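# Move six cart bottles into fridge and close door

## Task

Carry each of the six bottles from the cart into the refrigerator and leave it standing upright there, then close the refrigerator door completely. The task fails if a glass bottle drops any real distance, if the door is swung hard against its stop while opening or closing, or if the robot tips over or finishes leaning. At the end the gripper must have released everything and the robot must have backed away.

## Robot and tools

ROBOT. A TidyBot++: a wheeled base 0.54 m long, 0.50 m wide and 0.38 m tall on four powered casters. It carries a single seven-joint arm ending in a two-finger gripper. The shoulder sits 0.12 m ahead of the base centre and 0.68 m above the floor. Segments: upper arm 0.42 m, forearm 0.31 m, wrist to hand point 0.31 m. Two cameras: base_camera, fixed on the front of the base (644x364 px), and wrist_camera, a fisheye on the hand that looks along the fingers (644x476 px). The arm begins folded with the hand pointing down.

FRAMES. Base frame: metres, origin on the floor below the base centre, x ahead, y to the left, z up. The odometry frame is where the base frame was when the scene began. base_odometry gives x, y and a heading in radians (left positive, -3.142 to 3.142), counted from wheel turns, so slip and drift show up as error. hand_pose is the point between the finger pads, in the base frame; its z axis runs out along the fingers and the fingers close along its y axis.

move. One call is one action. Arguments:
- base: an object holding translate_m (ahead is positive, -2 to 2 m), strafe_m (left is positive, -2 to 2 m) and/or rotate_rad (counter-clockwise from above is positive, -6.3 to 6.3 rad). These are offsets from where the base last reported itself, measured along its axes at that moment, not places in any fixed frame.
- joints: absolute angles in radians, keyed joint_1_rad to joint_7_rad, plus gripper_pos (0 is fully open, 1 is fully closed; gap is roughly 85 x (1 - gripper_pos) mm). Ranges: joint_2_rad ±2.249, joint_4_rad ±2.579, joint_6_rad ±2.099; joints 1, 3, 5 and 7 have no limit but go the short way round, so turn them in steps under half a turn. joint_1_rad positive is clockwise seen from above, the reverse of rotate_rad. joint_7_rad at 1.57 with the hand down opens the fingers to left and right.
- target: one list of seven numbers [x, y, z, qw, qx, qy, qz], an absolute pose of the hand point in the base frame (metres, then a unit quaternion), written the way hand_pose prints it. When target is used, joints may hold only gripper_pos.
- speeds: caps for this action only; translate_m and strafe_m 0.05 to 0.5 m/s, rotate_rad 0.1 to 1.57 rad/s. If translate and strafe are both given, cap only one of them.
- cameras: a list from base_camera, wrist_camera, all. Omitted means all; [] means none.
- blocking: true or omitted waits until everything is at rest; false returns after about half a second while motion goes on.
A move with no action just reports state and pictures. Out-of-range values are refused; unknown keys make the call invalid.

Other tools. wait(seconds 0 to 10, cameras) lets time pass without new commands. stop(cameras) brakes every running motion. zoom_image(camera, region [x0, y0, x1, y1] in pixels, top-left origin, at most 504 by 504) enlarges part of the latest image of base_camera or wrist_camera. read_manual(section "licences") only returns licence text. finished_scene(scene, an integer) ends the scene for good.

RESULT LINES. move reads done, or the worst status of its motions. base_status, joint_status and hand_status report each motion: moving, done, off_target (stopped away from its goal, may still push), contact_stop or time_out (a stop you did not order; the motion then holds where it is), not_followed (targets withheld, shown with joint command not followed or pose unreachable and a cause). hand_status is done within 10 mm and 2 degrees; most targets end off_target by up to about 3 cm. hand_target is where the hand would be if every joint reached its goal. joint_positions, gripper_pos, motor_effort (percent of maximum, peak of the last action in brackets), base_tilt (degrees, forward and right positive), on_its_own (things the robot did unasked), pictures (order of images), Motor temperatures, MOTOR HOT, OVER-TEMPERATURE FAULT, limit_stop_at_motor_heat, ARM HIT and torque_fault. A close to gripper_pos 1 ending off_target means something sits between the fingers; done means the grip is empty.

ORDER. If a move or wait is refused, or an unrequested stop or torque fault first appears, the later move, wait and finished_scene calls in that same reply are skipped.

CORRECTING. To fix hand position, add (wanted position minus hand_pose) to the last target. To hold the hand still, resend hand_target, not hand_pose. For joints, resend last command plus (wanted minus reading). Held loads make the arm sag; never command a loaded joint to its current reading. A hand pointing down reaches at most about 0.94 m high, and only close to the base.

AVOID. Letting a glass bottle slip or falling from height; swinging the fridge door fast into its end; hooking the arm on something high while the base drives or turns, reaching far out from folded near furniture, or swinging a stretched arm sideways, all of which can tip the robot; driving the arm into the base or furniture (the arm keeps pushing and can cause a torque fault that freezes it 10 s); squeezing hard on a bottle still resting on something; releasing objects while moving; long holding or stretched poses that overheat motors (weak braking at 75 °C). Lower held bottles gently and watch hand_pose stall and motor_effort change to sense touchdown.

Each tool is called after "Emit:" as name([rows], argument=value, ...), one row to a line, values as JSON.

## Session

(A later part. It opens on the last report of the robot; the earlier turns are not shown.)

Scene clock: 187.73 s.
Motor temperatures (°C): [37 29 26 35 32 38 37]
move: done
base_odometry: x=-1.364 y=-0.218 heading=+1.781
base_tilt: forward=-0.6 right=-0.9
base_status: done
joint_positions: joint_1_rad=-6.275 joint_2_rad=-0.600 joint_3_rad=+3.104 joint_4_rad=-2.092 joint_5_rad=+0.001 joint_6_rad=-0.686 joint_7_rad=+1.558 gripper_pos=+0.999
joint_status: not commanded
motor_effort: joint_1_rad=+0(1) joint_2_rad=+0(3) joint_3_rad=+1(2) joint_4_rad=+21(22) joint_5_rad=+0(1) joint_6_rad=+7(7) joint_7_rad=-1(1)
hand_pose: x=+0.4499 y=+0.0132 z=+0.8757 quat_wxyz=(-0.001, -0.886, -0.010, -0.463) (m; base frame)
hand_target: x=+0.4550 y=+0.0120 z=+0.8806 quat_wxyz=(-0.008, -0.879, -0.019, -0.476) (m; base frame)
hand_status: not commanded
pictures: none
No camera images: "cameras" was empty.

Emit:
move(base={"translate_m": -0.0686, "strafe_m": 0.12}, speeds={"translate_m": 0.08}, cameras=[], blocking=false)

Emit:
wait(seconds=1.6, cameras=[])

Emit:
wait(seconds=0.5, cameras=[])

Scene clock: 188.37 s.
Motor temperatures (°C): [37 29 26 35 32 38 37]
move: moving
base_odometry: x=-1.391 y=-0.242 heading=+1.781
base_tilt: forward=-0.6 right=-1.0
base_status: translate_m moving; strafe_m moving
joint_positions: joint_1_rad=-6.275 joint_2_rad=-0.600 joint_3_rad=+3.104 joint_4_rad=-2.092 joint_5_rad=+0.001 joint_6_rad=-0.686 joint_7_rad=+1.558 gripper_pos=+0.999
joint_status: not commanded
motor_effort: joint_1_rad=+1(1) joint_2_rad=+0(2) joint_3_rad=+1(2) joint_4_rad=+21(21) joint_5_rad=+0(1) joint_6_rad=+7(7) joint_7_rad=-1(1)
hand_pose: x=+0.4499 y=+0.0131 z=+0.8756 quat_wxyz=(-0.001, -0.886, -0.010, -0.463) (m; base frame)
hand_target: x=+0.4550 y=+0.0120 z=+0.8806 quat_wxyz=(-0.008, -0.879, -0.019, -0.476) (m; base frame)
hand_status: not commanded
pictures: none
No camera images: "cameras" was empty.

Scene clock: 189.97 s.
Motor temperatures (°C): [37 29 26 35 32 38 37]
earlier move: moving
base_odometry: x=-1.424 y=-0.272 heading=+1.782
base_tilt: forward=-0.6 right=-0.9
base_status: translate_m moving; strafe_m moving
joint_positions: joint_1_rad=-6.276 joint_2_rad=-0.602 joint_3_rad=+3.103 joint_4_rad=-2.093 joint_5_rad=+0.001 joint_6_rad=-0.686 joint_7_rad=+1.558 gripper_pos=+0.999
joint_status: not commanded
motor_effort: joint_1_rad=+0(2) joint_2_rad=+0(5) joint_3_rad=+1(7) joint_4_rad=+21(22) joint_5_rad=+0(3) joint_6_rad=+7(7) joint_7_rad=-1(1)
hand_pose: x=+0.4495 y=+0.0138 z=+0.8759 quat_wxyz=(-0.001, -0.886, -0.011, -0.464) (m; base frame)
hand_target: x=+0.4550 y=+0.0120 z=+0.8806 quat_wxyz=(-0.008, -0.879, -0.019, -0.476) (m; base frame)
hand_status: not commanded
wait: 1.60 s; no rest
pictures: none
No camera images: "cameras" was empty.

Scene clock: 190.47 s.
Motor temperatures (°C): [37 29 26 35 32 38 37]
earlier move: moving
base_odometry: x=-1.424 y=-0.272 heading=+1.782
base_tilt: forward=-0.6 right=-0.9
base_status: translate_m moving; strafe_m moving
joint_positions: joint_1_rad=-6.276 joint_2_rad=-0.602 joint_3_rad=+3.103 joint_4_rad=-2.093 joint_5_rad=+0.001 joint_6_rad=-0.686 joint_7_rad=+1.558 gripper_pos=+0.999
joint_status: not commanded
motor_effort: joint_1_rad=+0(2) joint_2_rad=+0(5) joint_3_rad=+1(7) joint_4_rad=+21(22) joint_5_rad=+0(3) joint_6_rad=+7(7) joint_7_rad=-1(1)
hand_pose: x=+0.4495 y=+0.0138 z=+0.8759 quat_wxyz=(-0.001, -0.886, -0.011, -0.464) (m; base frame)
hand_target: x=+0.4550 y=+0.0120 z=+0.8806 quat_wxyz=(-0.008, -0.879, -0.019, -0.476) (m; base frame)
hand_status: not commanded
wait: 0.50 s; no rest
pictures: none
No camera images: "cameras" was empty.

Emit:
move(base={"translate_m": 0.059, "strafe_m": -0.191}, cameras=[])

Emit:
move(base={"translate_m": -0.657, "strafe_m": -0.4126}, joints={"joint_1_rad": -1.1, "joint_6_rad": -0.3}, cameras=["all"])

Scene clock: 193.50 s.
Motor temperatures (°C): [37 29 26 35 32 38 37]
earlier move: time_out
move: done
base_odometry: x=-1.248 y=-0.174 heading=+1.781
base_tilt: forward=-0.6 right=-0.9
base_status: translate_m time_out; strafe_m time_out; translate_m done; strafe_m done
joint_positions: joint_1_rad=-6.277 joint_2_rad=-0.601 joint_3_rad=+3.105 joint_4_rad=-2.093 joint_5_rad=+0.002 joint_6_rad=-0.685 joint_7_rad=+1.558 gripper_pos=+0.999
joint_status: not commanded
motor_effort: joint_1_rad=+0(1) joint_2_rad=+0(2) joint_3_rad=+1(3) joint_4_rad=+21(22) joint_5_rad=+0(1) joint_6_rad=+7(7) joint_7_rad=-1(1)
hand_pose: x=+0.4497 y=+0.0132 z=+0.8755 quat_wxyz=(-0.001, -0.886, -0.010, -0.463) (m; base frame)
hand_target: x=+0.4550 y=+0.0120 z=+0.8806 quat_wxyz=(-0.008, -0.879, -0.019, -0.476) (m; base frame)
hand_status: not commanded
pictures: none
No camera images: "cameras" was empty.

not run: a stop that you did not command came earlier in this reply.

Emit:
move(base={"translate_m": -0.657, "strafe_m": -0.4126}, joints={"joint_1_rad": -1.1, "joint_6_rad": -0.3}, cameras=["all"])

Scene clock: 196.03 s.
Motor temperatures (°C): [37 29 26 35 32 38 37]
move: done
base_odometry: x=-0.707 y=-0.730 heading=+1.782
base_tilt: forward=-0.6 right=-0.9
base_status: done
joint_positions: joint_1_rad=-7.373 joint_2_rad=-0.602 joint_3_rad=+3.105 joint_4_rad=-2.093 joint_5_rad=+0.002 joint_6_rad=-0.344 joint_7_rad=+1.558 gripper_pos=+0.999
joint_status: all done
motor_effort: joint_1_rad=+0(2) joint_2_rad=-1(5) joint_3_rad=+1(3) joint_4_rad=+21(22) joint_5_rad=+0(1) joint_6_rad=+7(9) joint_7_rad=-1(1)
hand_pose: x=+0.2759 y=+0.3409 z=+0.9721 quat_wxyz=(+0.319, -0.672, -0.423, -0.518) (m; base frame)
hand_target: x=+0.2759 y=+0.3449 z=+0.9802 quat_wxyz=(+0.322, -0.657, -0.426, -0.532) (m; base frame)
hand_status: not commanded
pictures: base_camera, wrist_camera
camera_calibration:
wrist_camera: T_world_to_cam=[[0.891467, -0.450592, 0.0474696, -0.14138], [-0.0603288, -0.221883, -0.973205, 1.10265], [0.449051, 0.864716, -0.224985, -0.0654943], [0, 0, 0, 1]] pos_world=[0.221967, 0.237588, 1.06508]

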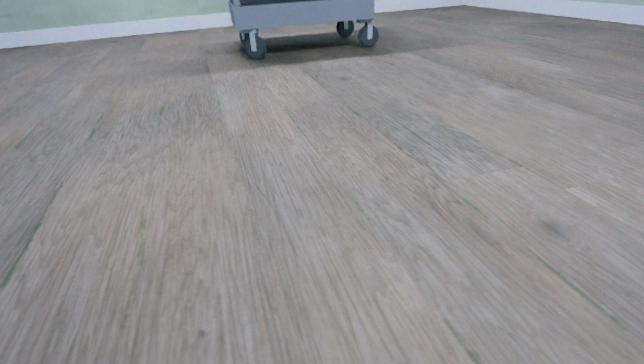

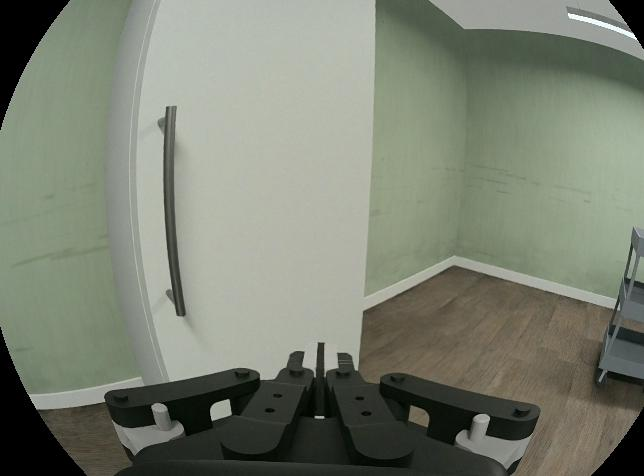

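Emit:
zoom_image(camera="wrist_camera", region=[90, 0, 250, 200])

Emit:
zoom_image(camera="wrist_camera", region=[90, 180, 250, 400])

Scaled by 2.520.

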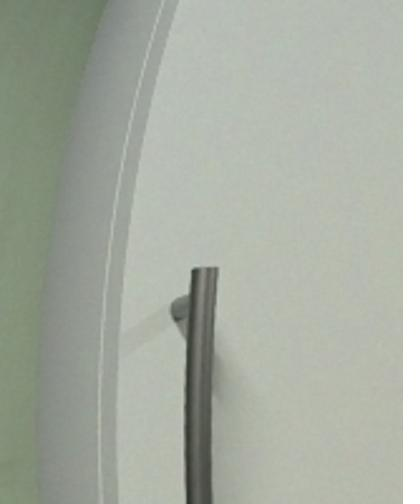

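Scaled by 2.291.

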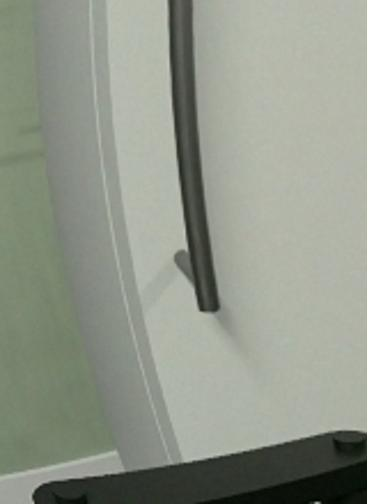

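Emit:
move(base={"translate_m": -0.512, "strafe_m": 0.5436}, joints={"joint_1_rad": -0.3}, cameras=["all"])

Scene clock: 199.57 s.
Motor temperatures (°C): [37 29 26 35 32 38 37]
move: done
base_odometry: x=-1.131 y=-1.345 heading=+1.783
base_tilt: forward=-0.6 right=-1.0
base_status: done
joint_positions: joint_1_rad=-6.594 joint_2_rad=-0.602 joint_3_rad=+3.105 joint_4_rad=-2.093 joint_5_rad=+0.002 joint_6_rad=-0.341 joint_7_rad=+1.558 gripper_pos=+0.999
joint_status: all done
motor_effort: joint_1_rad=+1(2) joint_2_rad=-1(2) joint_3_rad=+1(2) joint_4_rad=+22(22) joint_5_rad=+0(1) joint_6_rad=+8(8) joint_7_rad=-1(1)
hand_pose: x=+0.4704 y=+0.1323 z=+0.9728 quat_wxyz=(+0.098, -0.781, -0.136, -0.601) (m; base frame)
hand_target: x=+0.4758 y=+0.1278 z=+0.9802 quat_wxyz=(+0.089, -0.771, -0.137, -0.615) (m; base frame)
hand_status: not commanded
pictures: base_camera, wrist_camera
camera_calibration:
wrist_camera: T_world_to_cam=[[0.317492, -0.947076, 0.0473957, -0.0730061], [-0.196593, -0.114636, -0.973761, 1.11926], [0.927658, 0.299844, -0.222584, -0.125], [0, 0, 0, 1]] pos_world=[0.359175, 0.0966454, 1.06553]

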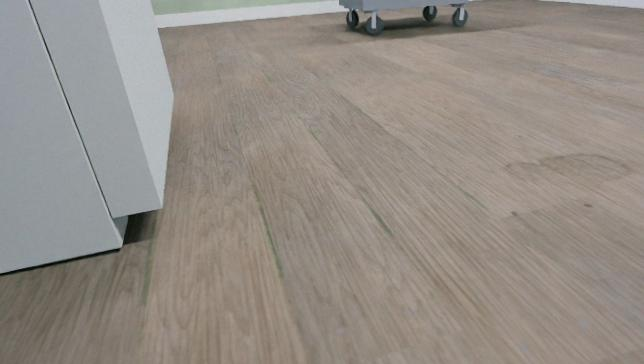

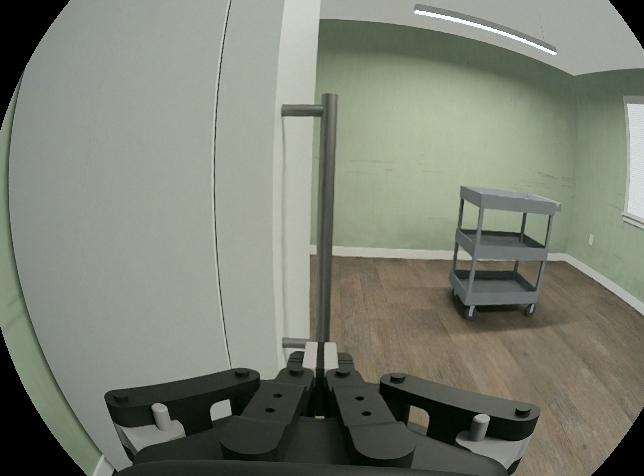

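Emit:
zoom_image(camera="wrist_camera", region=[180, 60, 260, 160])

Emit:
zoom_image(camera="base_camera", region=[20, 0, 180, 260])

Scaled by 5.040.

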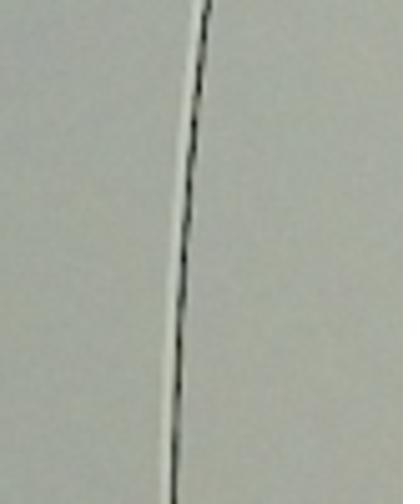

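Scaled by 1.938.

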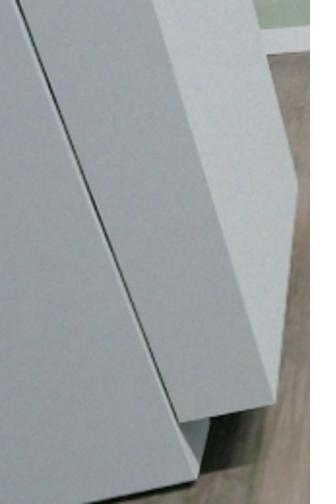

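Emit:
finished_scene(scene=2)

The scene is finished: the task was done.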